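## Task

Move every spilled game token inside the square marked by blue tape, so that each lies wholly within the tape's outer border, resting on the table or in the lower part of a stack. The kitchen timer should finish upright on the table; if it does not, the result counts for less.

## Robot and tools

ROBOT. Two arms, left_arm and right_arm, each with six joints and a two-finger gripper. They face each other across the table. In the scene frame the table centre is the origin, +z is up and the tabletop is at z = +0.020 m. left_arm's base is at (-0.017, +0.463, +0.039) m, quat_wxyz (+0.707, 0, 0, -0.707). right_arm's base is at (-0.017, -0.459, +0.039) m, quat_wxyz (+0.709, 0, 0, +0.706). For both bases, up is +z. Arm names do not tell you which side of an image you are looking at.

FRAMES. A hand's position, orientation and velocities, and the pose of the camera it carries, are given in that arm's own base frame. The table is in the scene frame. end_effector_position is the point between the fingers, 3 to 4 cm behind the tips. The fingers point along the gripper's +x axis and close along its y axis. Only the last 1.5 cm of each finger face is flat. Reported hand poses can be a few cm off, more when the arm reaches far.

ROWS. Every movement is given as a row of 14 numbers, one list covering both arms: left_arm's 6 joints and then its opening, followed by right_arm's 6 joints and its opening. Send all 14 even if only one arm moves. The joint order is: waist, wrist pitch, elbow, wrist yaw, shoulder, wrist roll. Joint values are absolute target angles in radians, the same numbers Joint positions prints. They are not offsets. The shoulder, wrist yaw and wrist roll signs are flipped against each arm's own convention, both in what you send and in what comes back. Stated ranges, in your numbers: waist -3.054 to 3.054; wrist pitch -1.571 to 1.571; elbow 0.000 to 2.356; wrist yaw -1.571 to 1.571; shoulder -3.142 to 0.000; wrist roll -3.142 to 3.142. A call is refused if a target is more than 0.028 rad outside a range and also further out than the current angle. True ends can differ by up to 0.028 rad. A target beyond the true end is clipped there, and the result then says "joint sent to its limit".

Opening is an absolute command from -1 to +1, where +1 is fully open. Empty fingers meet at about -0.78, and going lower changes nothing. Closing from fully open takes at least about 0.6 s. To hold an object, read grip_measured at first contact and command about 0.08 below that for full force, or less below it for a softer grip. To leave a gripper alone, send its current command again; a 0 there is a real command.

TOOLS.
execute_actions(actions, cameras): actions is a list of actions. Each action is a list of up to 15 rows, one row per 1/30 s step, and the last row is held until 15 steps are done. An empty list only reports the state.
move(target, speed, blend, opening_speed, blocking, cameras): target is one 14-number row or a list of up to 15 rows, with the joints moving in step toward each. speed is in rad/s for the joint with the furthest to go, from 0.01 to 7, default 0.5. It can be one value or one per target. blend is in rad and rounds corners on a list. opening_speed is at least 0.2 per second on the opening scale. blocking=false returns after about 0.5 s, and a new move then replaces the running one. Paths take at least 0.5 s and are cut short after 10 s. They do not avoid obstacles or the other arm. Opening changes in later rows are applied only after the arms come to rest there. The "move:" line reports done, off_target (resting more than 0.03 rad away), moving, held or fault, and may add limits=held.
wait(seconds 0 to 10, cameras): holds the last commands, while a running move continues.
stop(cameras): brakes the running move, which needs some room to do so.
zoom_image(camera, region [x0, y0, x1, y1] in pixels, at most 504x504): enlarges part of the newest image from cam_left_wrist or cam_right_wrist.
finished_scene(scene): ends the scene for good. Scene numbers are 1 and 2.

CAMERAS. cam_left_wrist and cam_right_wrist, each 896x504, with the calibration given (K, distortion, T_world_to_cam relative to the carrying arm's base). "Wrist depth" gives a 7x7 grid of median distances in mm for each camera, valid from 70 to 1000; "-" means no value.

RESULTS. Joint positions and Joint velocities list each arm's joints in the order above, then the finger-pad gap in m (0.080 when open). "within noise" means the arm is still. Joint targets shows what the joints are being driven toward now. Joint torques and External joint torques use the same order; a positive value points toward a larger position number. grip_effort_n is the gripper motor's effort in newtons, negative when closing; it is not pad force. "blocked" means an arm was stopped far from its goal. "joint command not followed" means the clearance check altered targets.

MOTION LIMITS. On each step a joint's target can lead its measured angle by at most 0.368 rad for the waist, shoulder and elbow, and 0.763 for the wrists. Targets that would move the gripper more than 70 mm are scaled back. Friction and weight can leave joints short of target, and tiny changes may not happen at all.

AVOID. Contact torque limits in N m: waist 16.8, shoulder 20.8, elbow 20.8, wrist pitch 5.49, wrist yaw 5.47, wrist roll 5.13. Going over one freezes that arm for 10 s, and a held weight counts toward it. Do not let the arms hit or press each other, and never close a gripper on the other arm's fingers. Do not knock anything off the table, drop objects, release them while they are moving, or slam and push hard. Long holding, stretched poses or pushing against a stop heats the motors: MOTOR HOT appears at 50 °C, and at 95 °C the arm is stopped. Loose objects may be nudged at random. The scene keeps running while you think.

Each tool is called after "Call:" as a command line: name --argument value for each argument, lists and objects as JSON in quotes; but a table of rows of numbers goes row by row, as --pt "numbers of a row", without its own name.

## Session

Call:
execute_actions --actions '[]'

Scene clock: 0.00 s.
left_arm: end_effector_position=(+0.3678, +0.1704, +0.2073) grip_measured=+0.988 grip_effort_n=n/a end_effector_quat_wxyz=(+0.800, -0.048, +0.556, +0.222) | right_arm: end_effector_position=(+0.1848, +0.3259, +0.2849) grip_measured=+0.979 grip_effort_n=n/a end_effector_quat_wxyz=(+0.869, -0.157, +0.433, +0.182)
Joint names: [waist, wrist pitch, elbow, wrist yaw, shoulder, wrist roll]
Joint positions: left_arm=[0.367 -1.122 1.719 0.181 -1.779 -0.008 0.079] | right_arm=[1.246 -1.348 1.903 -0.493 -1.718 -0.634 0.079]
Joint velocities: within noise
Joint torques (N m): no reading
External joint torques (N m): no reading
Heat: left arm: hottest wrist roll 24 °C (+0.0 °C/min); right arm: hottest wrist pitch 29 °C (+0.0 °C/min).
Wrist depth (mm): cam_left_wrist=[- - 306 295 281 268 256 / - - 309 295 281 267 256 / - - 313 295 281 266 256 / - 324 312 296 283 269 257 / - 81 308 298 284 104 255 / - - 312 296 284 89 73 / - - 315 297 283 81 -] | cam_right_wrist=[- - - - 453 479 508 / - - - - 433 461 495 / - - - 400 415 442 471 / - - - 377 397 421 452 / 973 - 354 369 382 398 435 / - - 342 357 369 89 - / - 76 327 347 362 75 -]
Joint targets: left_arm=[0.367 -1.121 1.720 0.182 -1.777 -0.008] | right_arm=[1.246 -1.348 1.904 -0.493 -1.717 -0.634]
Tool commands: left_gripper/opening=+0.987433 right_gripper/opening=+0.978541
camera_calibration:
cam_left_wrist: T_world_to_cam=[[0.460074, -0.867071, -0.1911, 0.0293588], [-0.88475, -0.465766, -0.0167344, 0.435649], [-0.0744978, 0.176774, -0.981428, 0.279621], [0, 0, 0, 1]] pos_world=[0.392764, 0.178937, 0.287329]
cam_right_wrist: T_world_to_cam=[[0.47428, -0.863832, 0.16986, 0.148365], [-0.83951, -0.501868, -0.208211, 0.40399], [0.265106, -0.0438486, -0.963222, 0.316478], [0, 0, 0, 1]] pos_world=[0.184887, 0.344789, 0.363752]

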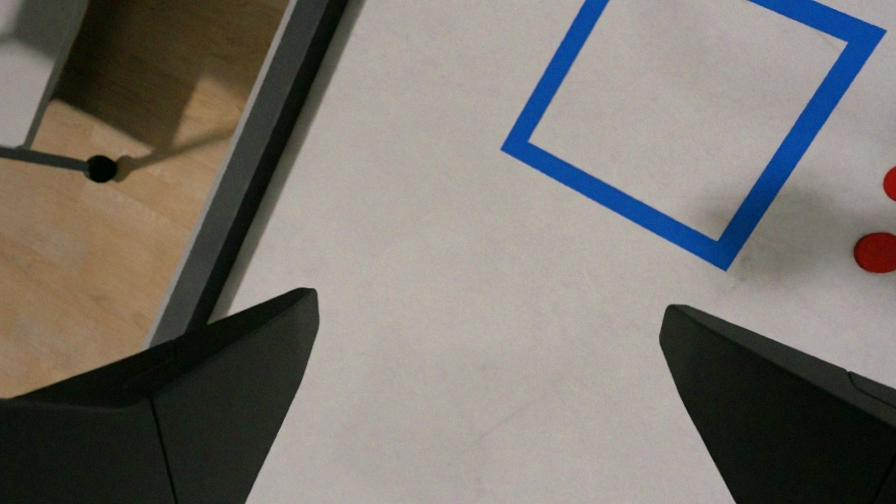

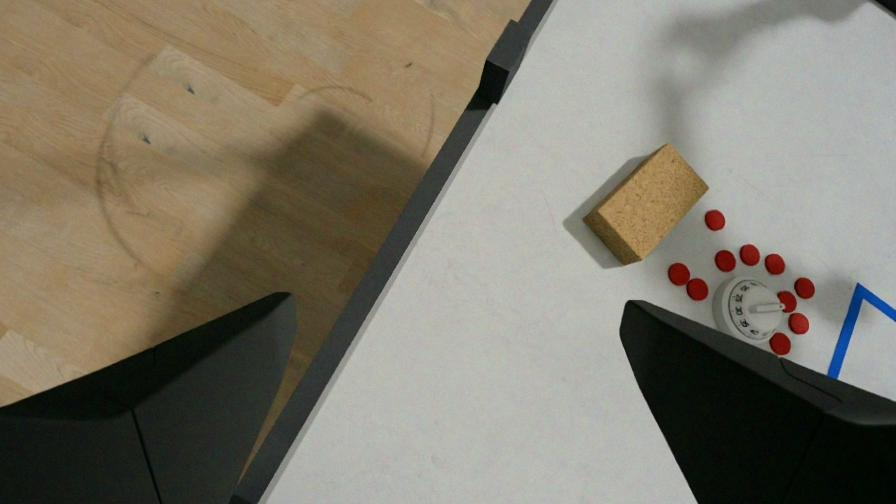

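Call:
move --target '[0.0,-1.3,1.2,0,-1.0,0,1,0.0,-1.104,1.405,0,-1.401,0,1]' --speed 0.9

Scene clock: 2.03 s.
left_arm: end_effector_position=(+0.2068, +0.0010, +0.2400) grip_measured=+0.988 grip_effort_n=-0.2 end_effector_quat_wxyz=(+0.853, +0.002, +0.522, +0.001) | right_arm: end_effector_position=(+0.3212, +0.0002, +0.2304) grip_measured=+0.979 grip_effort_n=-3.5 end_effector_quat_wxyz=(+0.852, -0.001, +0.524, -0.001)
Joint names: [waist, wrist pitch, elbow, wrist yaw, shoulder, wrist roll]
Joint positions: left_arm=[0.003 -1.299 1.209 0.002 -1.009 -0.004 0.079] | right_arm=[0.002 -1.106 1.415 -0.004 -1.411 -0.001 0.079]
Joint velocities: within noise
Joint torques (N m): left_arm=[-0.24 0.86 5.16 -0.06 3.34 0.14] | right_arm=[-0.32 1.16 5.51 0.07 5.29 0.08]
External joint torques (N m): left_arm=[-0.23 -0.19 -0.66 -0.06 1.49 0.14] | right_arm=[-0.29 0.06 -0.83 0.07 0.21 0.08]
Heat: left arm: hottest wrist roll 24 °C (+0.0 °C/min); right arm: hottest wrist pitch 29 °C (+0.0 °C/min).
Wrist depth (mm): cam_left_wrist=[350 349 347 347 344 343 341 / 347 346 343 343 339 338 337 / 343 341 337 338 337 333 332 / 339 336 336 333 333 331 328 / 335 337 330 329 330 104 325 / - - 328 326 324 90 - / - - 324 323 322 81 -] | cam_right_wrist=[313 318 323 326 331 334 338 / 312 285 319 321 327 330 335 / 307 283 315 316 324 326 330 / 305 308 310 316 320 324 328 / 301 306 309 312 317 320 323 / - - 307 309 313 89 - / - 76 304 308 312 75 -]
Joint targets: left_arm=[0.000 -1.300 1.200 0.000 -1.000 0.000] | right_arm=[0.000 -1.104 1.405 0.000 -1.401 0.000]
move: done
camera_calibration:
cam_left_wrist: T_world_to_cam=[[0.0601779, -0.99796, -0.0213253, 0.00491193], [-0.994638, -0.05815, -0.085526, 0.253562], [0.0841114, 0.0263577, -0.996108, 0.300566], [0, 0, 0, 1]] pos_world=[0.226625, 0.0117243, 0.321187]
cam_right_wrist: T_world_to_cam=[[0.0374204, -0.997898, 0.0529078, -0.0211626], [-0.997067, -0.040822, -0.064745, 0.361193], [0.0667687, -0.0503298, -0.996498, 0.284849], [0, 0, 0, 1]] pos_world=[0.341906, 0.00796288, 0.308356]

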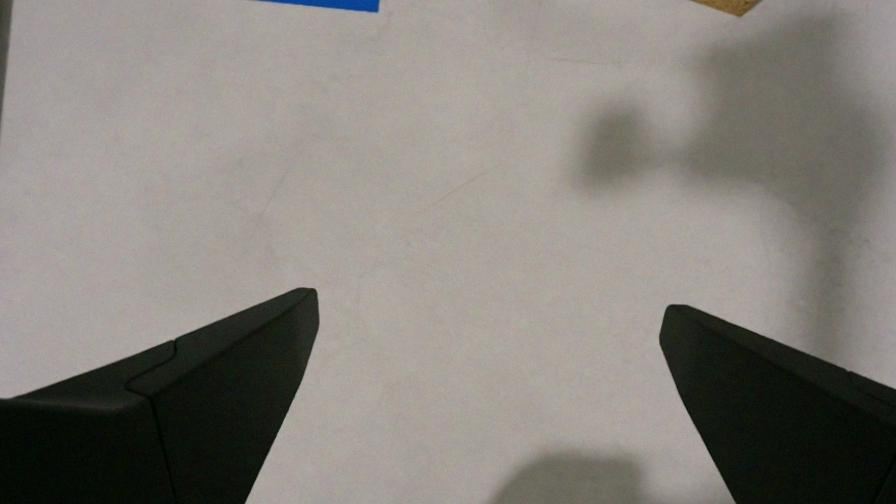

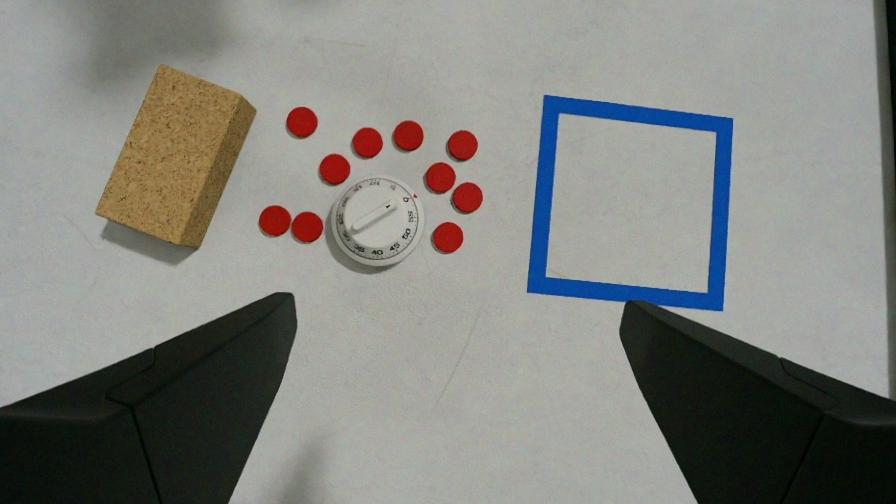

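Call:
move --target '[0,-1.3,1.2,0,-1.0,0,1,-0.0127,-1.062,1.482,0,-1.991,-1.12,0.05]' --speed 0.8 --cameras '["cam_right_wrist"]'

Scene clock: 5.10 s.
left_arm: end_effector_position=(+0.2068, +0.0010, +0.2399) grip_measured=+0.988 grip_effort_n=0.2 end_effector_quat_wxyz=(+0.853, +0.002, +0.522, +0.001) | right_arm: end_effector_position=(+0.3683, -0.0040, +0.0608) grip_measured=+0.054 grip_effort_n=-20.2 end_effector_quat_wxyz=(+0.598, +0.377, +0.597, -0.379)
Joint names: [waist, wrist pitch, elbow, wrist yaw, shoulder, wrist roll]
Joint positions: left_arm=[0.003 -1.299 1.209 0.002 -1.009 -0.004 0.079] | right_arm=[-0.01 -1.063 1.472 -0.003 -1.98 -1.118 0.037]
Joint velocities: within noise
Joint torques (N m): left_arm=[-0.15 0.87 5.17 -0.05 3.36 0.13] | right_arm=[-0.43 0.31 7.08 0.06 6.24 -0.08]
External joint torques (N m): left_arm=[-0.16 -0.19 -0.67 -0.06 1.51 0.14] | right_arm=[-0.43 -0.01 1.52 0.11 -2.4 -0.08]
Heat: left arm: hottest wrist roll 24 °C (+0.0 °C/min); right arm: hottest wrist pitch 29 °C (+0.0 °C/min).
Wrist depth (mm): cam_left_wrist=[351 349 347 347 345 342 341 / 348 345 343 343 340 340 340 / 341 343 338 338 335 335 330 / 337 335 335 335 333 331 331 / 334 335 331 330 330 104 326 / - - 327 326 326 89 - / - - 323 322 321 81 -] | cam_right_wrist=[- 112 115 117 118 121 122 / 118 118 121 123 126 127 129 / 126 126 126 131 133 137 138 / 134 135 136 142 143 146 147 / 144 143 101 149 96 156 162 / 151 - 81 164 84 - 173 / - - 173 178 78 - -]
Joint targets: left_arm=[0.000 -1.300 1.200 0.000 -1.000 0.000] | right_arm=[-0.013 -1.062 1.482 0.000 -1.991 -1.120]
move: done
camera_calibration:
cam_right_wrist: T_world_to_cam=[[-0.877217, -0.479192, 0.0294148, 0.322259], [-0.431356, 0.813581, 0.389895, 0.164359], [-0.210766, 0.329334, -0.920389, 0.21157], [0, 0, 0, 1]] pos_world=[0.39818, -0.0489727, 0.121165]
Images, in order (width x height): cam_right_wrist 896x504.

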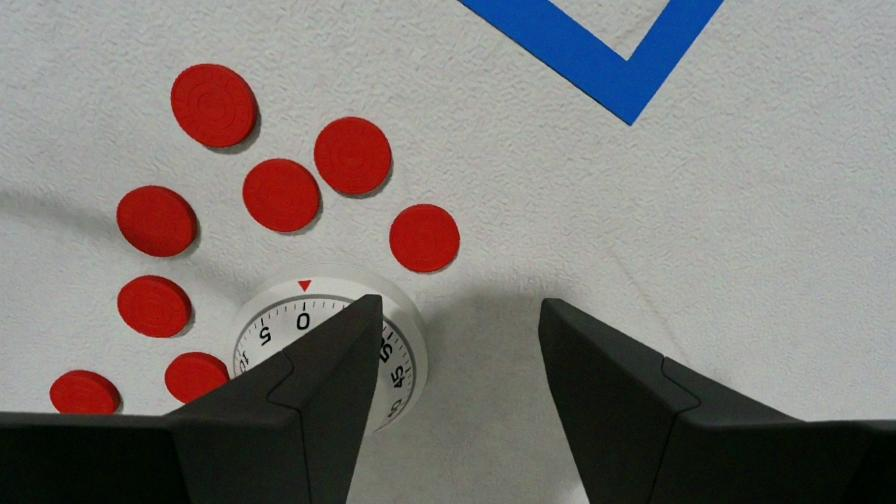

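Call:
move --pt "0 -1.3 1.2 0 -1.0 0 1 -0.006 -1.07 1.50 0 -2.004 -1.87 -0.05" --pt "0 -1.3 1.2 0 -1.0 0 1 -0.006 -0.915 1.403 0 -2.059 -1.87 -0.05" --pt "0 -1.3 1.2 0 -1.0 0 1 -0.006 -0.915 1.403 0 -2.059 -1.87 -0.25" --speed '[0.4,0.13,0.4]' --opening_speed 0.8 --cameras '["cam_right_wrist"]'

Scene clock: 10.07 s.
left_arm: end_effector_position=(+0.2068, +0.0010, +0.2399) grip_measured=+0.988 grip_effort_n=-0.7 end_effector_quat_wxyz=(+0.853, +0.002, +0.522, +0.001) | right_arm: end_effector_position=(+0.3785, -0.0039, +0.0234) grip_measured=-0.246 grip_effort_n=-20.2 end_effector_quat_wxyz=(+0.423, +0.576, +0.413, -0.565)
Joint names: [waist, wrist pitch, elbow, wrist yaw, shoulder, wrist roll]
Joint positions: left_arm=[0.003 -1.299 1.209 0.002 -1.009 -0.004 0.079] | right_arm=[-0.01 -0.916 1.413 -0.002 -2.046 -1.868 0.024]
Joint velocities: within noise
Joint torques (N m): left_arm=[-0.19 0.87 5.15 -0.06 3.36 0.13] | right_arm=[0.29 0.28 4.63 0.05 6.09 -0.11]
External joint torques (N m): left_arm=[-0.19 -0.19 -0.69 -0.06 1.52 0.13] | right_arm=[0.39 -0.06 -0.74 0.1 -2.77 -0.11]
Heat: left arm: hottest wrist pitch 24 °C (+6.0 °C/min); right arm: hottest wrist pitch 29 °C (+0.0 °C/min).
Wrist depth (mm): cam_left_wrist=[352 348 348 344 344 342 340 / 347 346 342 342 342 338 336 / 344 339 340 339 335 332 334 / 339 335 335 333 334 330 330 / 334 337 329 329 326 104 326 / - - 327 326 324 90 - / - - 322 324 321 81 -] | cam_right_wrist=[- 82 83 84 85 - 86 / - 87 87 88 91 90 92 / - 93 93 95 94 97 97 / - 98 98 100 102 103 - / 104 103 101 104 106 111 113 / 112 107 - 108 85 119 121 / - - - 97 77 - -]
Joint targets: left_arm=[0.000 -1.300 1.200 0.000 -1.000 0.000] | right_arm=[-0.006 -0.915 1.403 0.000 -2.059 -1.870]
move: done
camera_calibration:
cam_right_wrist: T_world_to_cam=[[-0.968902, 0.247359, 0.00656635, 0.37039], [0.229723, 0.889326, 0.395382, -0.0667515], [0.0919617, 0.384594, -0.918493, 0.0648698], [0, 0, 0, 1]] pos_world=[0.368241, -0.0572043, 0.0835427]
Images, in order (width x height): cam_right_wrist 896x504.

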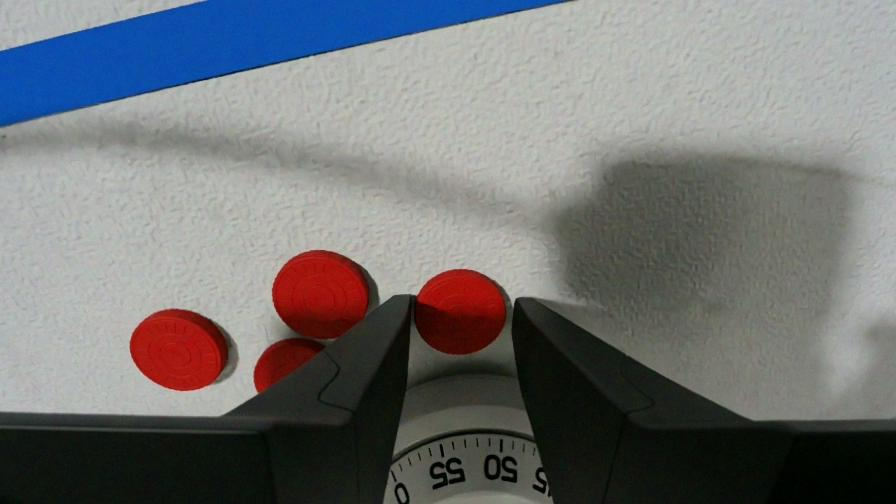

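Call:
move --pt "0 -1.3 1.2 0 -1.0 0 1 -0.006 -0.915 1.403 0 -2.059 -1.87 -0.44" --pt "0 -1.3 1.2 0 -1.0 0 1 -0.006 -1.07 1.50 0 -1.995 -1.87 -0.44" --pt "0 -1.3 1.2 0 -1.0 0 1 -0.4861 -1.14 1.71 0 -2.1415 -1.13 -0.44" --pt "0 -1.3 1.2 0 -1.0 0 1 -0.4861 -0.980 1.598 0 -2.1895 -1.13 -0.44" --speed '[0.3,0.3,0.7,0.13]' --opening_speed 0.8 --cameras '["cam_right_wrist"]'

Scene clock: 15.37 s.
left_arm: end_effector_position=(+0.2068, +0.0010, +0.2399) grip_measured=+0.988 grip_effort_n=-0.2 end_effector_quat_wxyz=(+0.853, +0.001, +0.522, +0.001) | right_arm: end_effector_position=(+0.3671, -0.1943, +0.0241) grip_measured=-0.390 grip_effort_n=-83.5 end_effector_quat_wxyz=(+0.498, +0.515, +0.478, -0.508)
Joint names: [waist, wrist pitch, elbow, wrist yaw, shoulder, wrist roll]
Joint positions: left_arm=[0.003 -1.299 1.209 0.002 -1.009 -0.004 0.079] | right_arm=[-0.487 -0.982 1.613 0 -2.172 -1.132 0.017]
Joint velocities: within noise
Joint torques (N m): left_arm=[-0.19 0.87 5.19 -0.05 3.39 0.13] | right_arm=[-0.05 0.41 4.21 -0.05 6.79 0.09]
External joint torques (N m): left_arm=[-0.21 -0.18 -0.57 -0.06 1.63 0.14] | right_arm=[-0.06 0.04 -1.34 -0.01 -3.08 0.08]
Heat: left arm: hottest wrist pitch 24 °C (+3.9 °C/min); right arm: hottest wrist pitch 29 °C (+0.0 °C/min).
Wrist depth (mm): cam_left_wrist=[350 349 348 344 341 340 339 / 345 344 341 341 342 337 336 / 342 340 338 334 335 335 333 / 337 336 335 332 331 331 330 / 336 334 330 330 330 104 324 / - - 327 325 324 90 - / - - 323 322 321 81 -] | cam_right_wrist=[- 83 84 84 85 - 86 / - 89 88 88 91 90 91 / - 95 94 96 94 96 97 / 99 99 100 101 102 102 - / 107 107 106 103 108 110 112 / 114 113 - 116 - 118 119 / - - - 127 - - -]
Joint targets: left_arm=[0.000 -1.300 1.200 0.000 -1.000 0.000] | right_arm=[-0.486 -0.980 1.598 0.000 -2.190 -1.130]
move: done
camera_calibration:
cam_right_wrist: T_world_to_cam=[[-0.999966, -0.00807497, 0.00137442, 0.368313], [-0.0069501, 0.925233, 0.379335, 0.199095], [-0.00433478, 0.379312, -0.925258, 0.17429], [0, 0, 0, 1]] pos_world=[0.37044, -0.247346, 0.0852328]
Images, in order (width x height): cam_right_wrist 896x504.

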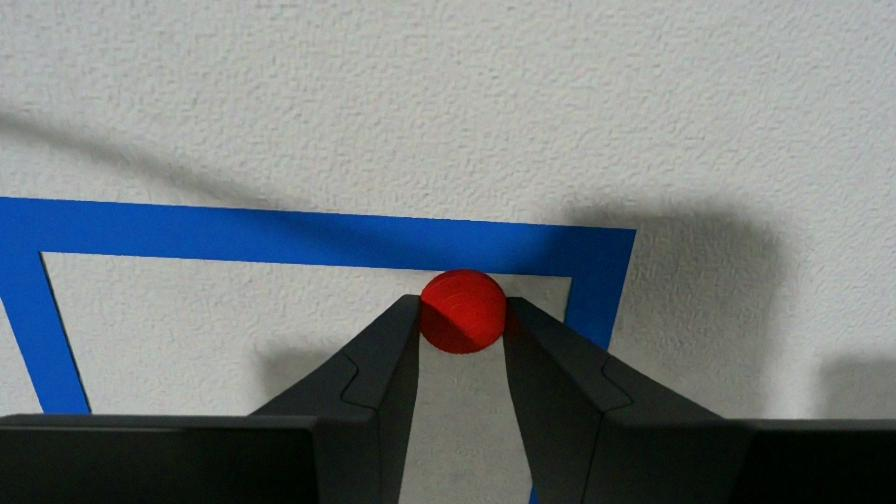

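Call:
move --pt "0 -1.3 1.2 0 -1.0 0 1 -0.4861 -0.976 1.595 0 -2.1915 -1.13 -0.44" --pt "0 -1.3 1.2 0 -1.0 0 1 -0.4861 -0.976 1.595 0 -2.1915 -1.13 -0.12" --pt "0 -1.3 1.2 0 -1.0 0 1 -0.4861 -1.14 1.71 0 -2.125 -1.13 -0.12" --pt "0 -1.3 1.2 0 -1.0 0 1 -0.0355 -1.131 1.689 0 -2.128 -2.09 -0.05" --speed '[0.1,0.3,0.4,0.7]' --opening_speed 1.0 --cameras '["cam_right_wrist"]'

Scene clock: 19.87 s.
left_arm: end_effector_position=(+0.2068, +0.0010, +0.2399) grip_measured=+0.988 grip_effort_n=-0.2 end_effector_quat_wxyz=(+0.853, +0.001, +0.522, +0.001) | right_arm: end_effector_position=(+0.4087, -0.0140, +0.0602) grip_measured=-0.054 grip_effort_n=14.7 end_effector_quat_wxyz=(+0.346, +0.619, +0.344, -0.616)
Joint names: [waist, wrist pitch, elbow, wrist yaw, shoulder, wrist roll]
Joint positions: left_arm=[0.003 -1.299 1.209 0.002 -1.009 -0.004 0.079] | right_arm=[-0.034 -1.132 1.698 0.001 -2.132 -2.088 0.033]
Joint velocities: within noise
Joint torques (N m): left_arm=[-0.16 0.87 5.18 -0.05 3.34 0.13] | right_arm=[-0.12 0.24 4.87 -0.11 8.67 -0.08]
External joint torques (N m): left_arm=[-0.18 -0.23 -0.72 -0.06 1.53 0.13] | right_arm=[-0.06 -0.04 -0.66 -0.06 -0.92 -0.08]
Heat: left arm: hottest wrist pitch 25 °C (+6.0 °C/min); right arm: hottest wrist pitch 29 °C (+0.0 °C/min).
Wrist depth (mm): cam_left_wrist=[351 352 346 346 344 342 340 / 346 345 343 343 336 340 335 / 343 341 339 338 337 335 332 / 338 338 335 334 332 331 330 / 334 335 331 330 326 104 326 / - - 327 326 326 90 - / - - 323 321 322 81 -] | cam_right_wrist=[- 111 114 116 117 121 122 / 117 119 121 122 125 127 129 / 124 126 128 130 133 134 137 / 132 135 136 138 141 144 146 / 141 143 91 146 129 153 159 / 149 - 82 158 79 165 170 / - - 166 172 73 - -]
Joint targets: left_arm=[0.000 -1.300 1.200 0.000 -1.000 0.000] | right_arm=[-0.036 -1.131 1.689 0.000 -2.128 -2.090]
move: done
camera_calibration:
cam_right_wrist: T_world_to_cam=[[-0.879792, 0.474744, 0.0241718, 0.36764], [0.444763, 0.804151, 0.394369, -0.168284], [0.167787, 0.357713, -0.918634, 0.068451], [0, 0, 0, 1]] pos_world=[0.386808, -0.0636951, 0.120361]
Images, in order (width x height): cam_right_wrist 896x504.

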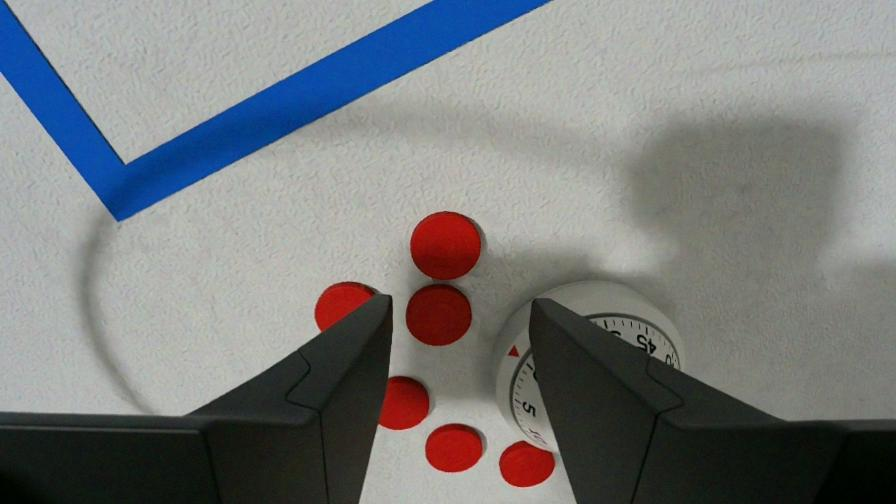

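Call:
move --pt "0 -1.3 1.2 0 -1.0 0 1 -0.0355 -1.131 1.689 0 -2.128 -1.655 -0.1" --pt "0 -1.3 1.2 0 -1.0 0 1 -0.0355 -0.9815 1.5845 0 -2.174 -1.655 -0.1" --pt "0 -1.3 1.2 0 -1.0 0 1 -0.0355 -0.9815 1.5845 0 -2.174 -1.655 -0.44" --pt "0 -1.3 1.2 0 -1.0 0 1 -0.0355 -1.131 1.689 0 -2.118 -1.655 -0.44" --pt "0 -1.3 1.2 0 -1.0 0 1 -0.4007 -1.108 1.623 0 -2.086 -1.23 -0.44" --pt "0 -1.3 1.2 0 -1.0 0 1 -0.4007 -0.946 1.514 0 -2.140 -1.23 -0.44" --speed '[0.4,0.13,0.3,0.3,0.6,0.13]' --opening_speed 0.9 --cameras '["cam_right_wrist"]'

Scene clock: 26.67 s.
left_arm: end_effector_position=(+0.2068, +0.0010, +0.2399) grip_measured=+0.988 grip_effort_n=-0.7 end_effector_quat_wxyz=(+0.853, +0.001, +0.522, +0.001) | right_arm: end_effector_position=(+0.3690, -0.1565, +0.0234) grip_measured=-0.403 grip_effort_n=-83.5 end_effector_quat_wxyz=(+0.493, +0.519, +0.475, -0.511)
Joint names: [waist, wrist pitch, elbow, wrist yaw, shoulder, wrist roll]
Joint positions: left_arm=[0.003 -1.299 1.209 0.002 -1.009 -0.004 0.079] | right_arm=[-0.401 -0.951 1.529 0 -2.121 -1.232 0.017]
Joint velocities: within noise
Joint torques (N m): left_arm=[-0.19 0.86 5.17 -0.06 3.36 0.13] | right_arm=[-0.05 0.65 4.06 -0.11 6.08 0.13]
External joint torques (N m): left_arm=[-0.18 -0.22 -0.7 -0.06 1.53 0.13] | right_arm=[-0.1 0.27 -1.43 -0.06 -3.46 0.13]
Heat: left arm: hottest wrist pitch 25 °C (+4.5 °C/min); right arm: hottest wrist pitch 29 °C (+0.0 °C/min).
Wrist depth (mm): cam_left_wrist=[350 350 347 344 343 343 343 / 347 345 341 341 340 336 337 / 340 343 340 340 338 334 332 / 338 337 335 334 332 331 329 / 335 334 330 330 327 104 324 / - - 328 326 322 90 - / - - 323 323 321 81 -] | cam_right_wrist=[- 82 83 84 84 - 86 / - 88 88 87 91 90 91 / - 94 94 93 94 96 96 / 99 99 100 100 102 102 - / 106 107 106 103 108 111 112 / 114 113 - 116 - 118 119 / - - - 127 - - -]
Joint targets: left_arm=[0.000 -1.300 1.200 0.000 -1.000 0.000] | right_arm=[-0.401 -0.946 1.514 0.000 -2.140 -1.230]
move: done
camera_calibration:
cam_right_wrist: T_world_to_cam=[[-0.999978, 0.00600491, 0.0026993, 0.372769], [0.00658074, 0.923973, 0.382402, 0.159185], [-0.000197796, 0.382411, -0.923992, 0.158242], [0, 0, 0, 1]] pos_world=[0.371745, -0.209835, 0.0843351]
Images, in order (width x height): cam_right_wrist 896x504.

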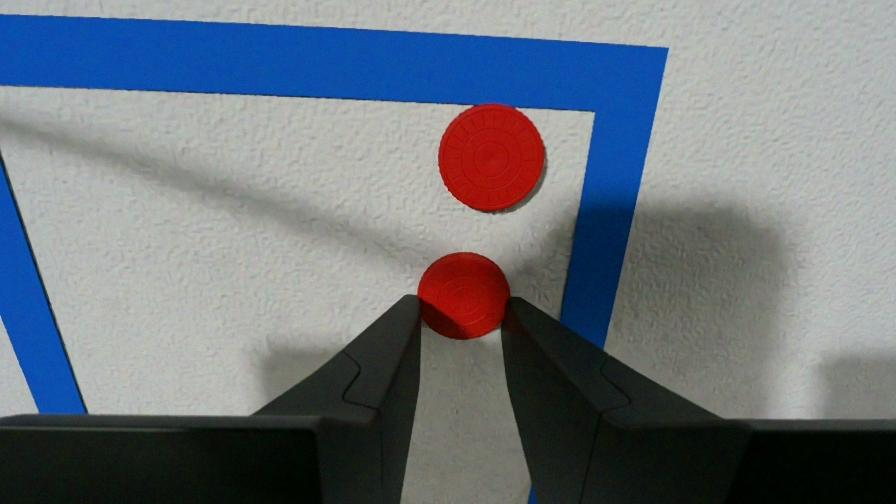

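Call:
move --pt "0 -1.3 1.2 0 -1.0 0 1 -0.4007 -0.946 1.514 0 -2.140 -1.23 -0.12" --pt "0 -1.3 1.2 0 -1.0 0 1 -0.4007 -1.108 1.623 0 -2.07 -1.23 -0.12" --pt "0 -1.3 1.2 0 -1.0 0 1 -0.021 -1.2235 1.958 0 -2.305 -0.98 -0.1" --speed '[0.3,0.4,0.7]' --opening_speed 1.0 --cameras '["cam_right_wrist"]'

Scene clock: 29.93 s.
left_arm: end_effector_position=(+0.2068, +0.0010, +0.2399) grip_measured=+0.988 grip_effort_n=-0.7 end_effector_quat_wxyz=(+0.853, +0.001, +0.522, +0.001) | right_arm: end_effector_position=(+0.4461, -0.0097, +0.0582) grip_measured=-0.104 grip_effort_n=14.7 end_effector_quat_wxyz=(+0.622, +0.341, +0.618, -0.339)
Joint names: [waist, wrist pitch, elbow, wrist yaw, shoulder, wrist roll]
Joint positions: left_arm=[0.003 -1.299 1.209 0.002 -1.009 -0.004 0.079] | right_arm=[-0.022 -1.222 1.948 0 -2.29 -0.982 0.03]
Joint velocities: within noise
Joint torques (N m): left_arm=[-0.18 0.87 5.17 -0.07 3.35 0.13] | right_arm=[-0.1 0.17 7.39 -0.06 7.71 0.08]
External joint torques (N m): left_arm=[-0.18 -0.19 -0.7 -0.07 1.49 0.13] | right_arm=[-0.08 -0.18 1.65 -0.02 -3.12 0.08]
Heat: left arm: hottest wrist pitch 25 °C (+4.0 °C/min); right arm: hottest wrist pitch 29 °C (+0.0 °C/min).
Wrist depth (mm): cam_left_wrist=[350 350 350 346 343 341 340 / 345 344 340 341 339 338 337 / 344 340 337 337 334 332 332 / 341 338 333 334 332 330 328 / 334 336 330 331 328 104 325 / - - 326 326 325 90 - / - - 324 321 320 81 -] | cam_right_wrist=[107 108 110 111 112 115 116 / 114 115 117 118 119 121 122 / 121 122 124 127 127 129 132 / 130 131 133 133 137 140 141 / 139 140 138 142 143 149 153 / 147 - - 152 84 161 165 / - - - 140 77 - -]
Joint targets: left_arm=[0.000 -1.300 1.200 0.000 -1.000 0.000] | right_arm=[-0.021 -1.224 1.958 0.000 -2.305 -0.980]
move: done
camera_calibration:
cam_right_wrist: T_world_to_cam=[[-0.811861, -0.583413, 0.0226082, 0.358055], [-0.530471, 0.753256, 0.388851, 0.247272], [-0.243891, 0.3037, -0.921023, 0.242127], [0, 0, 0, 1]] pos_world=[0.480914, -0.0508994, 0.118758]
Images, in order (width x height): cam_right_wrist 896x504.

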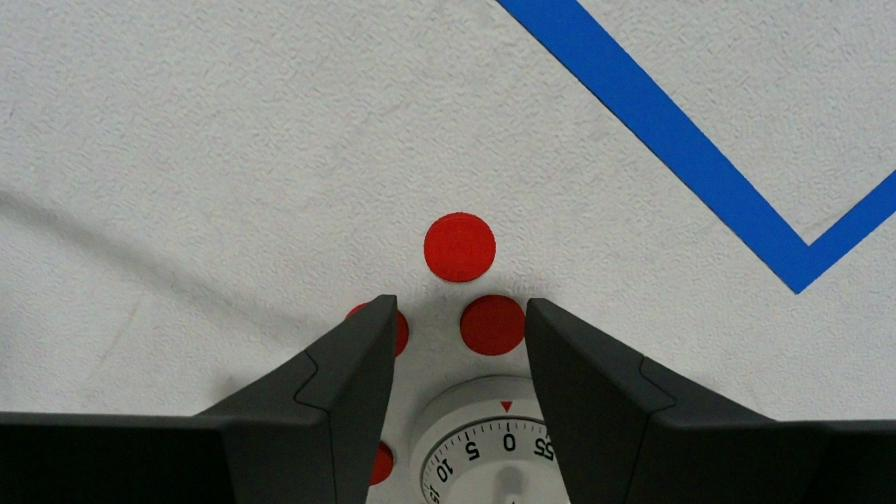

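Call:
move --pt "0 -1.3 1.2 0 -1.0 0 1 -0.0235 -1.068 1.804 0 -2.307 -0.98 -0.1" --pt "0 -1.3 1.2 0 -1.0 0 1 -0.0235 -1.068 1.804 0 -2.307 -0.98 -0.44" --pt "0 -1.3 1.2 0 -1.0 0 1 -0.0235 -1.21 1.92 0 -2.27 -0.98 -0.44" --pt "0 -1.3 1.2 0 -1.0 0 1 -0.3125 -1.089 1.565 0 -2.047 -1.32 -0.44" --pt "0 -1.3 1.2 0 -1.0 0 1 -0.3125 -0.924 1.455 0 -2.102 -1.32 -0.44" --speed '[0.13,0.3,0.3,0.6,0.13]' --opening_speed 0.9 --cameras '["cam_right_wrist"]'

Scene clock: 35.30 s.
left_arm: end_effector_position=(+0.2068, +0.0010, +0.2399) grip_measured=+0.988 grip_effort_n=0.2 end_effector_quat_wxyz=(+0.853, +0.001, +0.522, +0.001) | right_arm: end_effector_position=(+0.3712, -0.1202, +0.0230) grip_measured=-0.399 grip_effort_n=-83.5 end_effector_quat_wxyz=(+0.493, +0.519, +0.476, -0.510)
Joint names: [waist, wrist pitch, elbow, wrist yaw, shoulder, wrist roll]
Joint positions: left_arm=[0.003 -1.299 1.209 0.002 -1.009 -0.004 0.079] | right_arm=[-0.313 -0.929 1.469 0 -2.084 -1.318 0.017]
Joint velocities: within noise
Joint torques (N m): left_arm=[-0.21 0.87 5.2 -0.06 3.36 0.13] | right_arm=[0.05 0.66 4.14 -0.07 5.89 -0.04]
External joint torques (N m): left_arm=[-0.22 -0.2 -0.7 -0.07 1.48 0.13] | right_arm=[0.16 0.28 -1.36 -0.01 -3.38 -0.05]
Heat: left arm: hottest elbow 25 °C (+5.1 °C/min); right arm: hottest wrist pitch 29 °C (+0.0 °C/min).
Wrist depth (mm): cam_left_wrist=[350 350 347 346 343 344 340 / 348 345 342 341 339 337 336 / 343 339 341 339 335 333 333 / 338 336 336 333 332 330 329 / 335 333 329 331 328 104 325 / - - 325 326 325 89 - / - - 324 322 323 81 -] | cam_right_wrist=[- 82 83 84 84 - 86 / - 88 87 87 91 90 91 / - 94 94 94 94 97 96 / 98 99 100 100 102 101 - / 106 106 106 102 108 111 112 / 114 113 - 115 - 118 119 / - - - 127 78 - -]
Joint targets: left_arm=[0.000 -1.300 1.200 0.000 -1.000 0.000] | right_arm=[-0.312 -0.924 1.455 0.000 -2.102 -1.320]
move: done
camera_calibration:
cam_right_wrist: T_world_to_cam=[[-0.999989, 0.00404684, 0.00248004, 0.374535], [0.00468969, 0.922916, 0.384973, 0.126319], [-0.000730947, 0.384981, -0.922924, 0.144534], [0, 0, 0, 1]] pos_world=[0.374044, -0.17374, 0.0838356]
Images, in order (width x height): cam_right_wrist 896x504.

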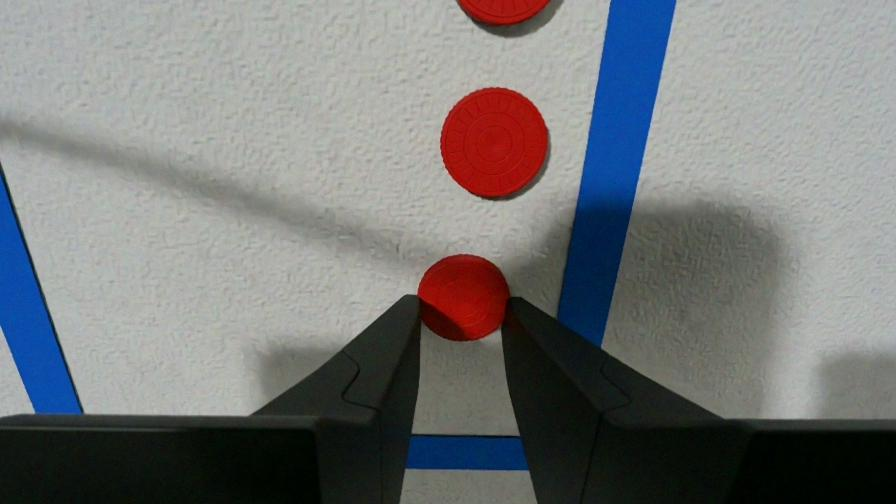

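Call:
move --pt "0 -1.3 1.2 0 -1.0 0 1 -0.3125 -0.924 1.455 0 -2.102 -1.32 -0.12" --pt "0 -1.3 1.2 0 -1.0 0 1 -0.3125 -1.089 1.565 0 -2.03 -1.32 -0.12" --pt "0 -1.3 1.2 0 -1.0 0 1 0.0167 -1.154 1.752 0 -2.169 -1.167 -0.1" --speed '[0.3,0.4,0.7]' --opening_speed 1.0 --cameras '["cam_right_wrist"]'

Scene clock: 38.33 s.
left_arm: end_effector_position=(+0.2068, +0.0010, +0.2399) grip_measured=+0.988 grip_effort_n=-0.2 end_effector_quat_wxyz=(+0.853, +0.001, +0.522, +0.001) | right_arm: end_effector_position=(+0.4150, +0.0069, +0.0621) grip_measured=-0.104 grip_effort_n=14.7 end_effector_quat_wxyz=(+0.594, +0.387, +0.592, -0.384)
Joint names: [waist, wrist pitch, elbow, wrist yaw, shoulder, wrist roll]
Joint positions: left_arm=[0.003 -1.299 1.209 0.002 -1.009 -0.004 0.079] | right_arm=[0.016 -1.153 1.742 0.001 -2.155 -1.169 0.03]
Joint velocities: within noise
Joint torques (N m): left_arm=[-0.18 0.87 5.17 -0.06 3.37 0.12] | right_arm=[-0.01 0.14 7.3 -0.12 6.87 0.08]
External joint torques (N m): left_arm=[-0.19 -0.17 -0.64 -0.07 1.56 0.12] | right_arm=[0.07 -0.19 1.63 -0.06 -3.06 0.08]
Heat: left arm: hottest elbow 25 °C (+4.7 °C/min); right arm: hottest wrist pitch 29 °C (+0.0 °C/min).
Wrist depth (mm): cam_left_wrist=[352 349 347 348 345 340 342 / 345 343 343 342 339 339 336 / 340 340 340 338 335 335 332 / 339 335 332 334 331 328 328 / 335 332 328 330 330 104 325 / - - 326 325 327 90 - / - - 325 324 320 81 -] | cam_right_wrist=[- 112 114 116 117 121 121 / 118 120 121 123 125 127 129 / 126 127 129 131 133 135 137 / 134 137 136 138 143 145 147 / 144 147 143 134 149 157 161 / 155 - - 131 84 167 172 / - - - 173 77 - -]
Joint targets: left_arm=[0.000 -1.300 1.200 0.000 -1.000 0.000] | right_arm=[0.017 -1.154 1.752 0.000 -2.169 -1.167]
move: done
camera_calibration:
cam_right_wrist: T_world_to_cam=[[-0.889336, -0.456662, 0.0232706, 0.373661], [-0.412372, 0.822991, 0.390685, 0.167212], [-0.197562, 0.337854, -0.92023, 0.213622], [0, 0, 0, 1]] pos_world=[0.443468, -0.0391505, 0.122559]
Images, in order (width x height): cam_right_wrist 896x504.

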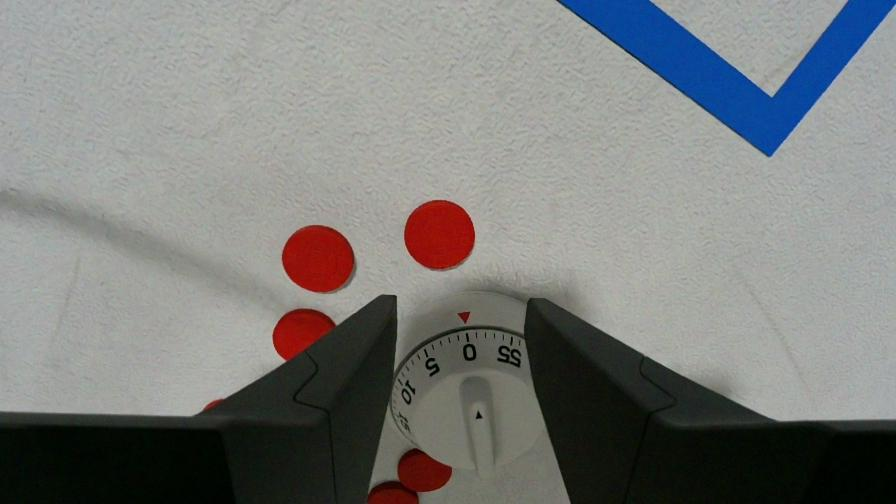

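Call:
move --pt "0 -1.3 1.2 0 -1.0 0 1 0.0165 -1.154 1.752 0 -2.169 -0.905 -0.1" --pt "0 -1.3 1.2 0 -1.0 0 1 0.0165 -1.005 1.650 0 -2.216 -0.905 -0.1" --pt "0 -1.3 1.2 0 -1.0 0 1 0.0165 -1.005 1.650 0 -2.216 -0.905 -0.44" --pt "0 -1.3 1.2 0 -1.0 0 1 0.0165 -1.154 1.752 0 -2.155 -0.905 -0.44" --pt "0 -1.3 1.2 0 -1.0 0 1 -0.2175 -1.075 1.523 0 -2.018 -1.41 -0.44" --pt "0 -1.3 1.2 0 -1.0 0 1 -0.2175 -0.910 1.414 0 -2.076 -1.41 -0.44" --speed '[0.4,0.13,0.3,0.3,0.6,0.13]' --opening_speed 0.9 --cameras '["cam_right_wrist"]'

Scene clock: 44.93 s.
left_arm: end_effector_position=(+0.2068, +0.0010, +0.2399) grip_measured=+0.988 grip_effort_n=-0.7 end_effector_quat_wxyz=(+0.853, +0.001, +0.522, +0.001) | right_arm: end_effector_position=(+0.3736, -0.0828, +0.0228) grip_measured=-0.391 grip_effort_n=-83.5 end_effector_quat_wxyz=(+0.493, +0.519, +0.478, -0.508)
Joint names: [waist, wrist pitch, elbow, wrist yaw, shoulder, wrist roll]
Joint positions: left_arm=[0.003 -1.299 1.209 0.002 -1.009 -0.004 0.079] | right_arm=[-0.218 -0.915 1.429 0 -2.058 -1.408 0.017]
Joint velocities: within noise
Joint torques (N m): left_arm=[-0.15 0.86 5.16 -0.05 3.38 0.12] | right_arm=[0 0.54 3.98 -0.07 5.77 -0.08]
External joint torques (N m): left_arm=[-0.15 -0.2 -0.71 -0.06 1.51 0.12] | right_arm=[-0.06 0.19 -1.43 -0.02 -3.29 -0.08]
Heat: left arm: hottest elbow 25 °C (+4.0 °C/min); right arm: hottest shoulder 29 °C (+8.0 °C/min).
Wrist depth (mm): cam_left_wrist=[351 347 346 346 343 343 343 / 348 347 341 342 339 339 335 / 342 340 341 338 335 333 332 / 339 336 336 334 331 329 328 / 335 334 330 328 330 104 326 / - - 327 322 324 90 - / - - 323 322 321 81 -] | cam_right_wrist=[- 82 83 84 84 - 86 / - 88 87 87 91 90 91 / - 93 94 94 94 96 97 / 99 99 100 100 102 102 - / 106 106 106 104 108 111 112 / 114 113 - 115 - 118 119 / - - - 127 - - -]
Joint targets: left_arm=[0.000 -1.300 1.200 0.000 -1.000 0.000] | right_arm=[-0.217 -0.910 1.414 0.000 -2.076 -1.410]
move: done
camera_calibration:
cam_right_wrist: T_world_to_cam=[[-0.999997, -0.000954996, 0.00232429, 0.376417], [0.000019606, 0.921974, 0.387252, 0.0935755], [-0.00251276, 0.387251, -0.921971, 0.130751], [0, 0, 0, 1]] pos_world=[0.376743, -0.136548, 0.083436]
Images, in order (width x height): cam_right_wrist 896x504.

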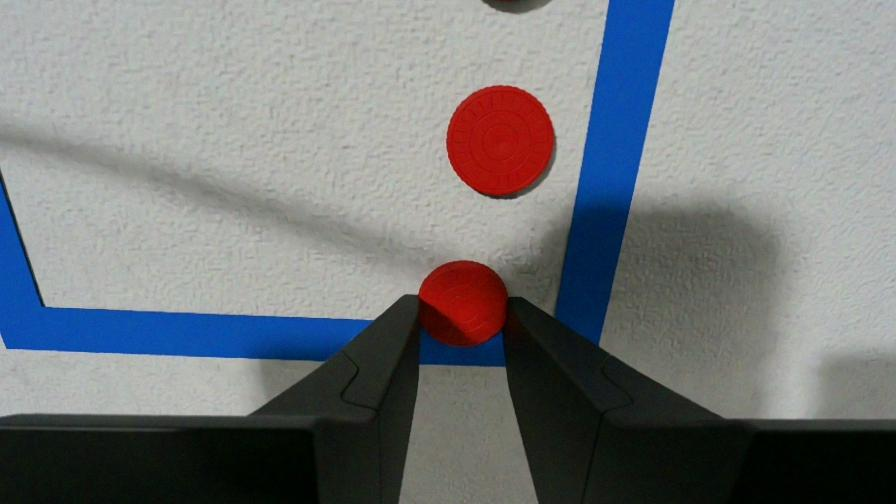

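Call:
move --pt "0 -1.3 1.2 0 -1.0 0 1 -0.230 -0.910 1.414 0 -2.076 -1.41 -0.44" --pt "0 -1.3 1.2 0 -1.0 0 1 -0.230 -0.910 1.414 0 -2.076 -1.41 -0.12" --pt "0 -1.3 1.2 0 -1.0 0 1 -0.230 -1.075 1.523 0 -2.0 -1.41 -0.12" --pt "0 -1.3 1.2 0 -1.0 0 1 0.072 -1.238 1.992 0 -2.325 -1.64 -0.1" --speed '[0.06,0.3,0.4,0.7]' --opening_speed 1.0 --cameras '["cam_right_wrist"]'

Scene clock: 49.03 s.
left_arm: end_effector_position=(+0.2068, +0.0010, +0.2399) grip_measured=+0.988 grip_effort_n=-0.2 end_effector_quat_wxyz=(+0.853, +0.001, +0.522, +0.001) | right_arm: end_effector_position=(+0.4493, +0.0324, +0.0583) grip_measured=-0.104 grip_effort_n=14.7 end_effector_quat_wxyz=(+0.503, +0.501, +0.500, -0.497)
Joint names: [waist, wrist pitch, elbow, wrist yaw, shoulder, wrist roll]
Joint positions: left_arm=[0.003 -1.299 1.209 0.002 -1.009 -0.004 0.079] | right_arm=[0.072 -1.237 1.982 0 -2.31 -1.638 0.03]
Joint velocities: within noise
Joint torques (N m): left_arm=[-0.2 0.87 5.18 -0.07 3.35 0.13] | right_arm=[-0.13 0.12 7.22 -0.07 7.71 -0.02]
External joint torques (N m): left_arm=[-0.19 -0.18 -0.63 -0.06 1.53 0.13] | right_arm=[-0.12 -0.2 1.48 -0.02 -3.24 -0.02]
Heat: left arm: hottest wrist pitch 26 °C (+3.7 °C/min); right arm: hottest shoulder 30 °C (+8.6 °C/min).
Wrist depth (mm): cam_left_wrist=[352 349 348 347 343 341 340 / 346 346 342 342 340 339 336 / 343 340 339 340 335 335 332 / 337 338 335 332 334 330 328 / 335 333 331 329 330 104 325 / - - 325 326 324 90 - / - - 323 322 322 81 -] | cam_right_wrist=[108 108 111 112 113 117 117 / 114 115 118 119 120 122 124 / 121 122 124 128 128 130 132 / 128 130 132 133 128 121 143 / 137 139 137 142 115 118 154 / 146 - - 155 84 161 166 / - - - 170 77 - -]
Joint targets: left_arm=[0.000 -1.300 1.200 0.000 -1.000 0.000] | right_arm=[0.072 -1.238 1.992 0.000 -2.325 -1.640]
move: done
camera_calibration:
cam_right_wrist: T_world_to_cam=[[-0.997887, -0.0612871, 0.021556, 0.451931], [-0.0479357, 0.918527, 0.392441, -0.00514341], [-0.0438514, 0.390578, -0.919525, 0.137333], [0, 0, 0, 1]] pos_world=[0.456752, -0.0212173, 0.118558]
Images, in order (width x height): cam_right_wrist 896x504.

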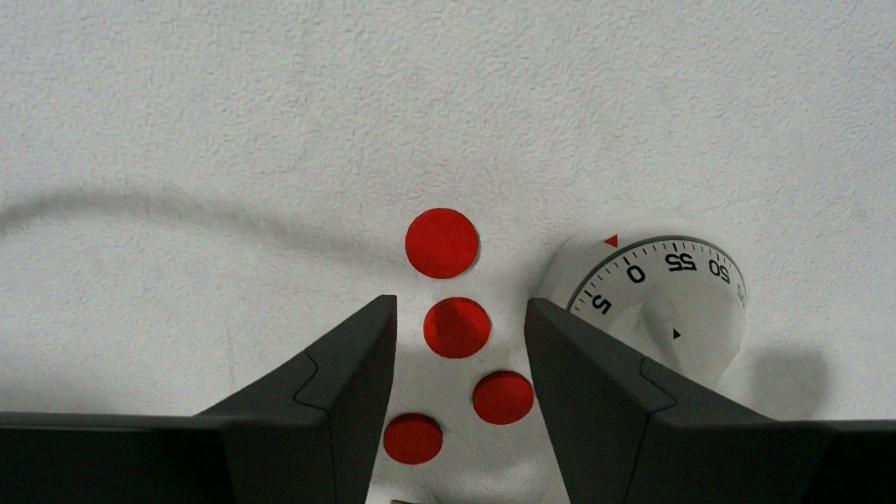

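Call:
move --pt "0 -1.3 1.2 0 -1.0 0 1 0.072 -1.238 1.992 0 -2.325 -0.94 -0.1" --pt "0 -1.3 1.2 0 -1.0 0 1 0.072 -1.098 1.877 0 -2.347 -0.94 -0.1" --pt "0 -1.3 1.2 0 -1.0 0 1 0.072 -1.098 1.877 0 -2.347 -0.94 -0.44" --pt "0 -1.3 1.2 0 -1.0 0 1 0.072 -1.238 1.992 0 -2.31 -0.94 -0.44" --pt "0 -1.3 1.2 0 -1.0 0 1 -0.447 -1.228 1.968 0 -2.311 -1.18 -0.44" --pt "0 -1.3 1.2 0 -1.0 0 1 -0.447 -1.083 1.855 0 -2.344 -1.18 -0.44" --speed '[0.4,0.13,0.3,0.3,0.6,0.13]' --opening_speed 0.9 --cameras '["cam_right_wrist"]'

Scene clock: 56.37 s.
left_arm: end_effector_position=(+0.2068, +0.0010, +0.2399) grip_measured=+0.988 grip_effort_n=-0.2 end_effector_quat_wxyz=(+0.853, +0.001, +0.522, +0.001) | right_arm: end_effector_position=(+0.4093, -0.1957, +0.0248) grip_measured=-0.395 grip_effort_n=-83.5 end_effector_quat_wxyz=(+0.496, +0.517, +0.477, -0.510)
Joint names: [waist, wrist pitch, elbow, wrist yaw, shoulder, wrist roll]
Joint positions: left_arm=[0.003 -1.299 1.209 0.002 -1.009 -0.004 0.079] | right_arm=[-0.446 -1.089 1.872 -0.001 -2.324 -1.179 0.017]
Joint velocities: within noise
Joint torques (N m): left_arm=[-0.17 0.87 5.17 -0.06 3.37 0.13] | right_arm=[-0.26 0.65 4.37 -0.08 7.22 -0.06]
External joint torques (N m): left_arm=[-0.18 -0.2 -0.67 -0.07 1.57 0.13] | right_arm=[-0.35 0.25 -1.35 -0.04 -3.75 -0.07]
Heat: left arm: hottest wrist pitch 26 °C (+3.2 °C/min); right arm: hottest shoulder 31 °C (+8.5 °C/min).
Wrist depth (mm): cam_left_wrist=[350 349 347 346 343 342 340 / 347 345 342 340 338 341 336 / 341 340 340 338 337 334 332 / 337 336 335 334 334 330 328 / 336 334 331 330 329 104 324 / - - 327 326 326 90 - / - - 325 321 320 81 -] | cam_right_wrist=[- 83 83 84 85 - 86 / - 88 88 88 91 90 91 / - 94 94 95 94 96 96 / 99 99 100 100 102 101 - / 106 107 106 102 106 109 112 / 114 113 - 115 - 118 119 / - - - 127 - - -]
Joint targets: left_arm=[0.000 -1.300 1.200 0.000 -1.000 0.000] | right_arm=[-0.447 -1.083 1.855 0.000 -2.344 -1.180]
move: done
camera_calibration:
cam_right_wrist: T_world_to_cam=[[-0.999994, -0.00311472, 0.0015895, 0.411527], [-0.00227816, 0.925139, 0.379621, 0.19853], [-0.00265293, 0.379615, -0.925141, 0.175058], [0, 0, 0, 1]] pos_world=[0.412441, -0.248841, 0.0859331]
Images, in order (width x height): cam_right_wrist 896x504.

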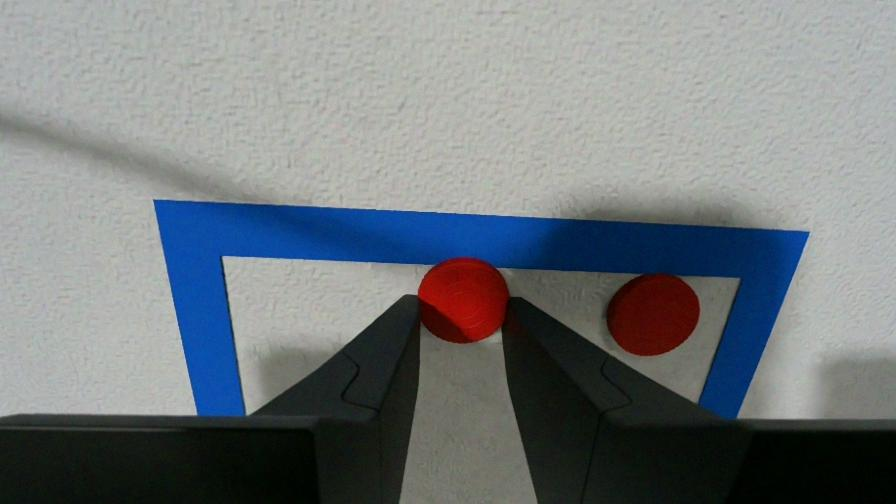

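Call:
move --pt "0 -1.3 1.2 0 -1.0 0 1 -0.447 -1.083 1.855 0 -2.344 -1.18 -0.12" --pt "0 -1.3 1.2 0 -1.0 0 1 -0.447 -1.228 1.968 0 -2.296 -1.18 -0.12" --pt "0 -1.3 1.2 0 -1.0 0 1 0.1435 -1.2265 1.965 0 -2.300 -0.4 -0.1" --speed '[0.3,0.4,0.7]' --opening_speed 1.0 --cameras '["cam_right_wrist"]'

Scene clock: 60.13 s.
left_arm: end_effector_position=(+0.2068, +0.0010, +0.2399) grip_measured=+0.988 grip_effort_n=-0.7 end_effector_quat_wxyz=(+0.853, +0.001, +0.522, +0.001) | right_arm: end_effector_position=(+0.4431, +0.0637, +0.0546) grip_measured=-0.104 grip_effort_n=14.7 end_effector_quat_wxyz=(+0.701, +0.091, +0.702, -0.091)
Joint names: [waist, wrist pitch, elbow, wrist yaw, shoulder, wrist roll]
Joint positions: left_arm=[0.003 -1.299 1.209 0.002 -1.009 -0.004 0.079] | right_arm=[0.143 -1.226 1.96 0 -2.306 -0.401 0.03]
Joint velocities: within noise
Joint torques (N m): left_arm=[-0.19 0.87 5.18 -0.06 3.37 0.13] | right_arm=[-0.03 0.23 6.76 -0.03 9.9 0.05]
External joint torques (N m): left_arm=[-0.2 -0.2 -0.68 -0.06 1.53 0.13] | right_arm=[0.03 -0.12 1.01 -0.02 -1.02 0.05]
Heat: left arm: hottest elbow 26 °C (+4.1 °C/min); right arm: hottest shoulder 32 °C (+9.1 °C/min).
Wrist depth (mm): cam_left_wrist=[351 349 346 346 344 342 341 / 347 345 344 341 341 339 336 / 345 341 339 336 335 333 334 / 337 337 335 334 330 330 329 / 335 335 327 330 327 104 325 / - - 326 326 326 90 - / - - 323 323 322 81 -] | cam_right_wrist=[104 105 106 107 108 109 110 / 111 112 113 114 115 117 117 / 118 119 120 123 123 125 126 / 113 125 128 127 133 134 136 / 103 133 135 137 138 145 147 / 109 116 - 139 84 156 159 / - - - 168 77 - -]
Joint targets: left_arm=[0.000 -1.300 1.200 0.000 -1.000 0.000] | right_arm=[0.144 -1.227 1.965 0.000 -2.300 -0.400]
move: done
camera_calibration:
cam_right_wrist: T_world_to_cam=[[-0.200373, -0.979304, 0.0285465, 0.152454], [-0.898671, 0.195323, 0.392733, 0.390286], [-0.390181, 0.0530392, -0.919209, 0.296445], [0, 0, 0, 1]] pos_world=[0.496953, 0.0573434, 0.114865]
Images, in order (width x height): cam_right_wrist 896x504.

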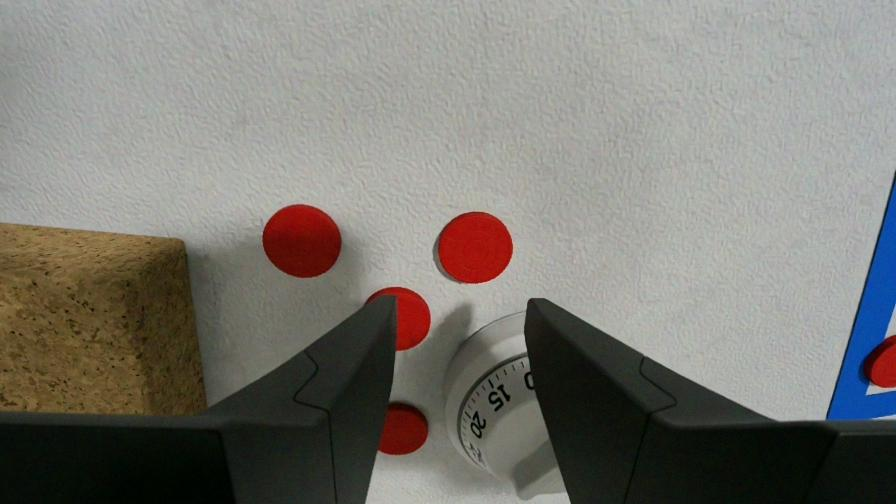

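Call:
move --pt "0 -1.3 1.2 0 -1.0 0 1 0.126 -1.215 1.935 0 -2.285 -0.236 -0.1" --pt "0 -1.3 1.2 0 -1.0 0 1 0.126 -1.075 1.819 0 -2.314 -0.236 -0.1" --pt "0 -1.3 1.2 0 -1.0 0 1 0.126 -1.075 1.819 0 -2.314 -0.236 -0.44" --pt "0 -1.3 1.2 0 -1.0 0 1 0.126 -1.22 1.94 0 -2.28 -0.236 -0.44" --pt "0 -1.3 1.2 0 -1.0 0 1 -0.3682 -1.188 1.869 0 -2.252 -1.26 -0.44" --pt "0 -1.3 1.2 0 -1.0 0 1 -0.3682 -1.047 1.768 0 -2.292 -1.26 -0.44" --speed '[0.4,0.13,0.3,0.3,0.6,0.13]' --opening_speed 0.9 --cameras '["cam_right_wrist"]'

Scene clock: 66.73 s.
left_arm: end_effector_position=(+0.2068, +0.0010, +0.2399) grip_measured=+0.988 grip_effort_n=-0.7 end_effector_quat_wxyz=(+0.853, +0.001, +0.522, +0.001) | right_arm: end_effector_position=(+0.4118, -0.1596, +0.0248) grip_measured=-0.391 grip_effort_n=-83.5 end_effector_quat_wxyz=(+0.496, +0.518, +0.475, -0.510)
Joint names: [waist, wrist pitch, elbow, wrist yaw, shoulder, wrist roll]
Joint positions: left_arm=[0.003 -1.299 1.209 0.002 -1.009 -0.004 0.079] | right_arm=[-0.369 -1.05 1.783 -0.001 -2.273 -1.258 0.017]
Joint velocities: within noise
Joint torques (N m): left_arm=[-0.18 0.87 5.17 -0.06 3.39 0.12] | right_arm=[-0.08 0.5 4.17 -0.05 6.97 -0.05]
External joint torques (N m): left_arm=[-0.19 -0.19 -0.68 -0.06 1.53 0.12] | right_arm=[-0.07 0.13 -1.46 0 -3.67 -0.05]
Heat: left arm: hottest elbow 26 °C (+3.0 °C/min); right arm: hottest shoulder 33 °C (+9.0 °C/min).
Wrist depth (mm): cam_left_wrist=[348 349 347 345 344 341 342 / 347 344 344 343 341 339 336 / 341 338 340 337 335 335 333 / 338 336 335 335 333 329 328 / 336 335 329 330 327 104 327 / - - 326 325 324 90 - / - - 324 322 319 81 -] | cam_right_wrist=[- 82 83 84 84 - 86 / - 88 88 88 91 89 91 / - 94 94 94 94 93 96 / 99 99 100 100 102 101 - / 106 107 106 102 107 109 112 / 114 113 - 115 - 118 118 / - - - 127 - - -]
Joint targets: left_arm=[0.000 -1.300 1.200 0.000 -1.000 0.000] | right_arm=[-0.368 -1.047 1.768 0.000 -2.292 -1.260]
move: done
camera_calibration:
cam_right_wrist: T_world_to_cam=[[-1, 0.00035803, -0.000705186, 0.414776], [0.0000625307, 0.924662, 0.380788, 0.164094], [0.000788392, 0.380788, -0.924662, 0.160084], [0, 0, 0, 1]] pos_world=[0.41464, -0.212839, 0.085831]
Images, in order (width x height): cam_right_wrist 896x504.

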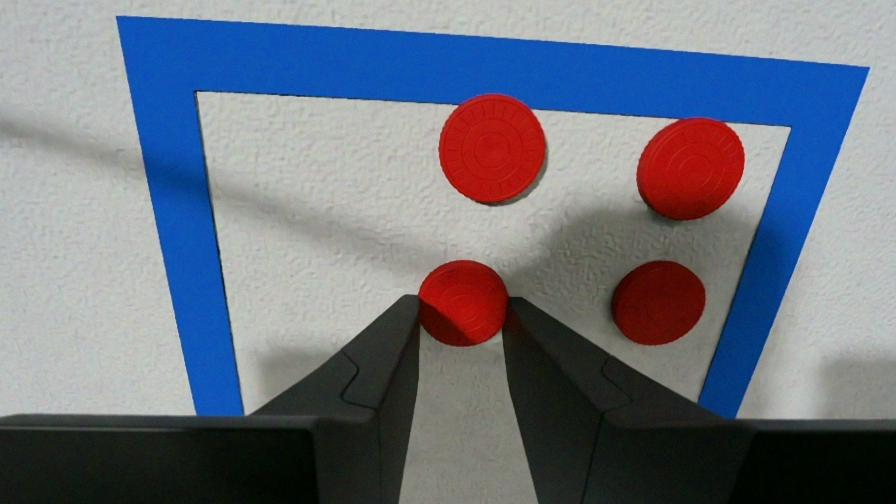

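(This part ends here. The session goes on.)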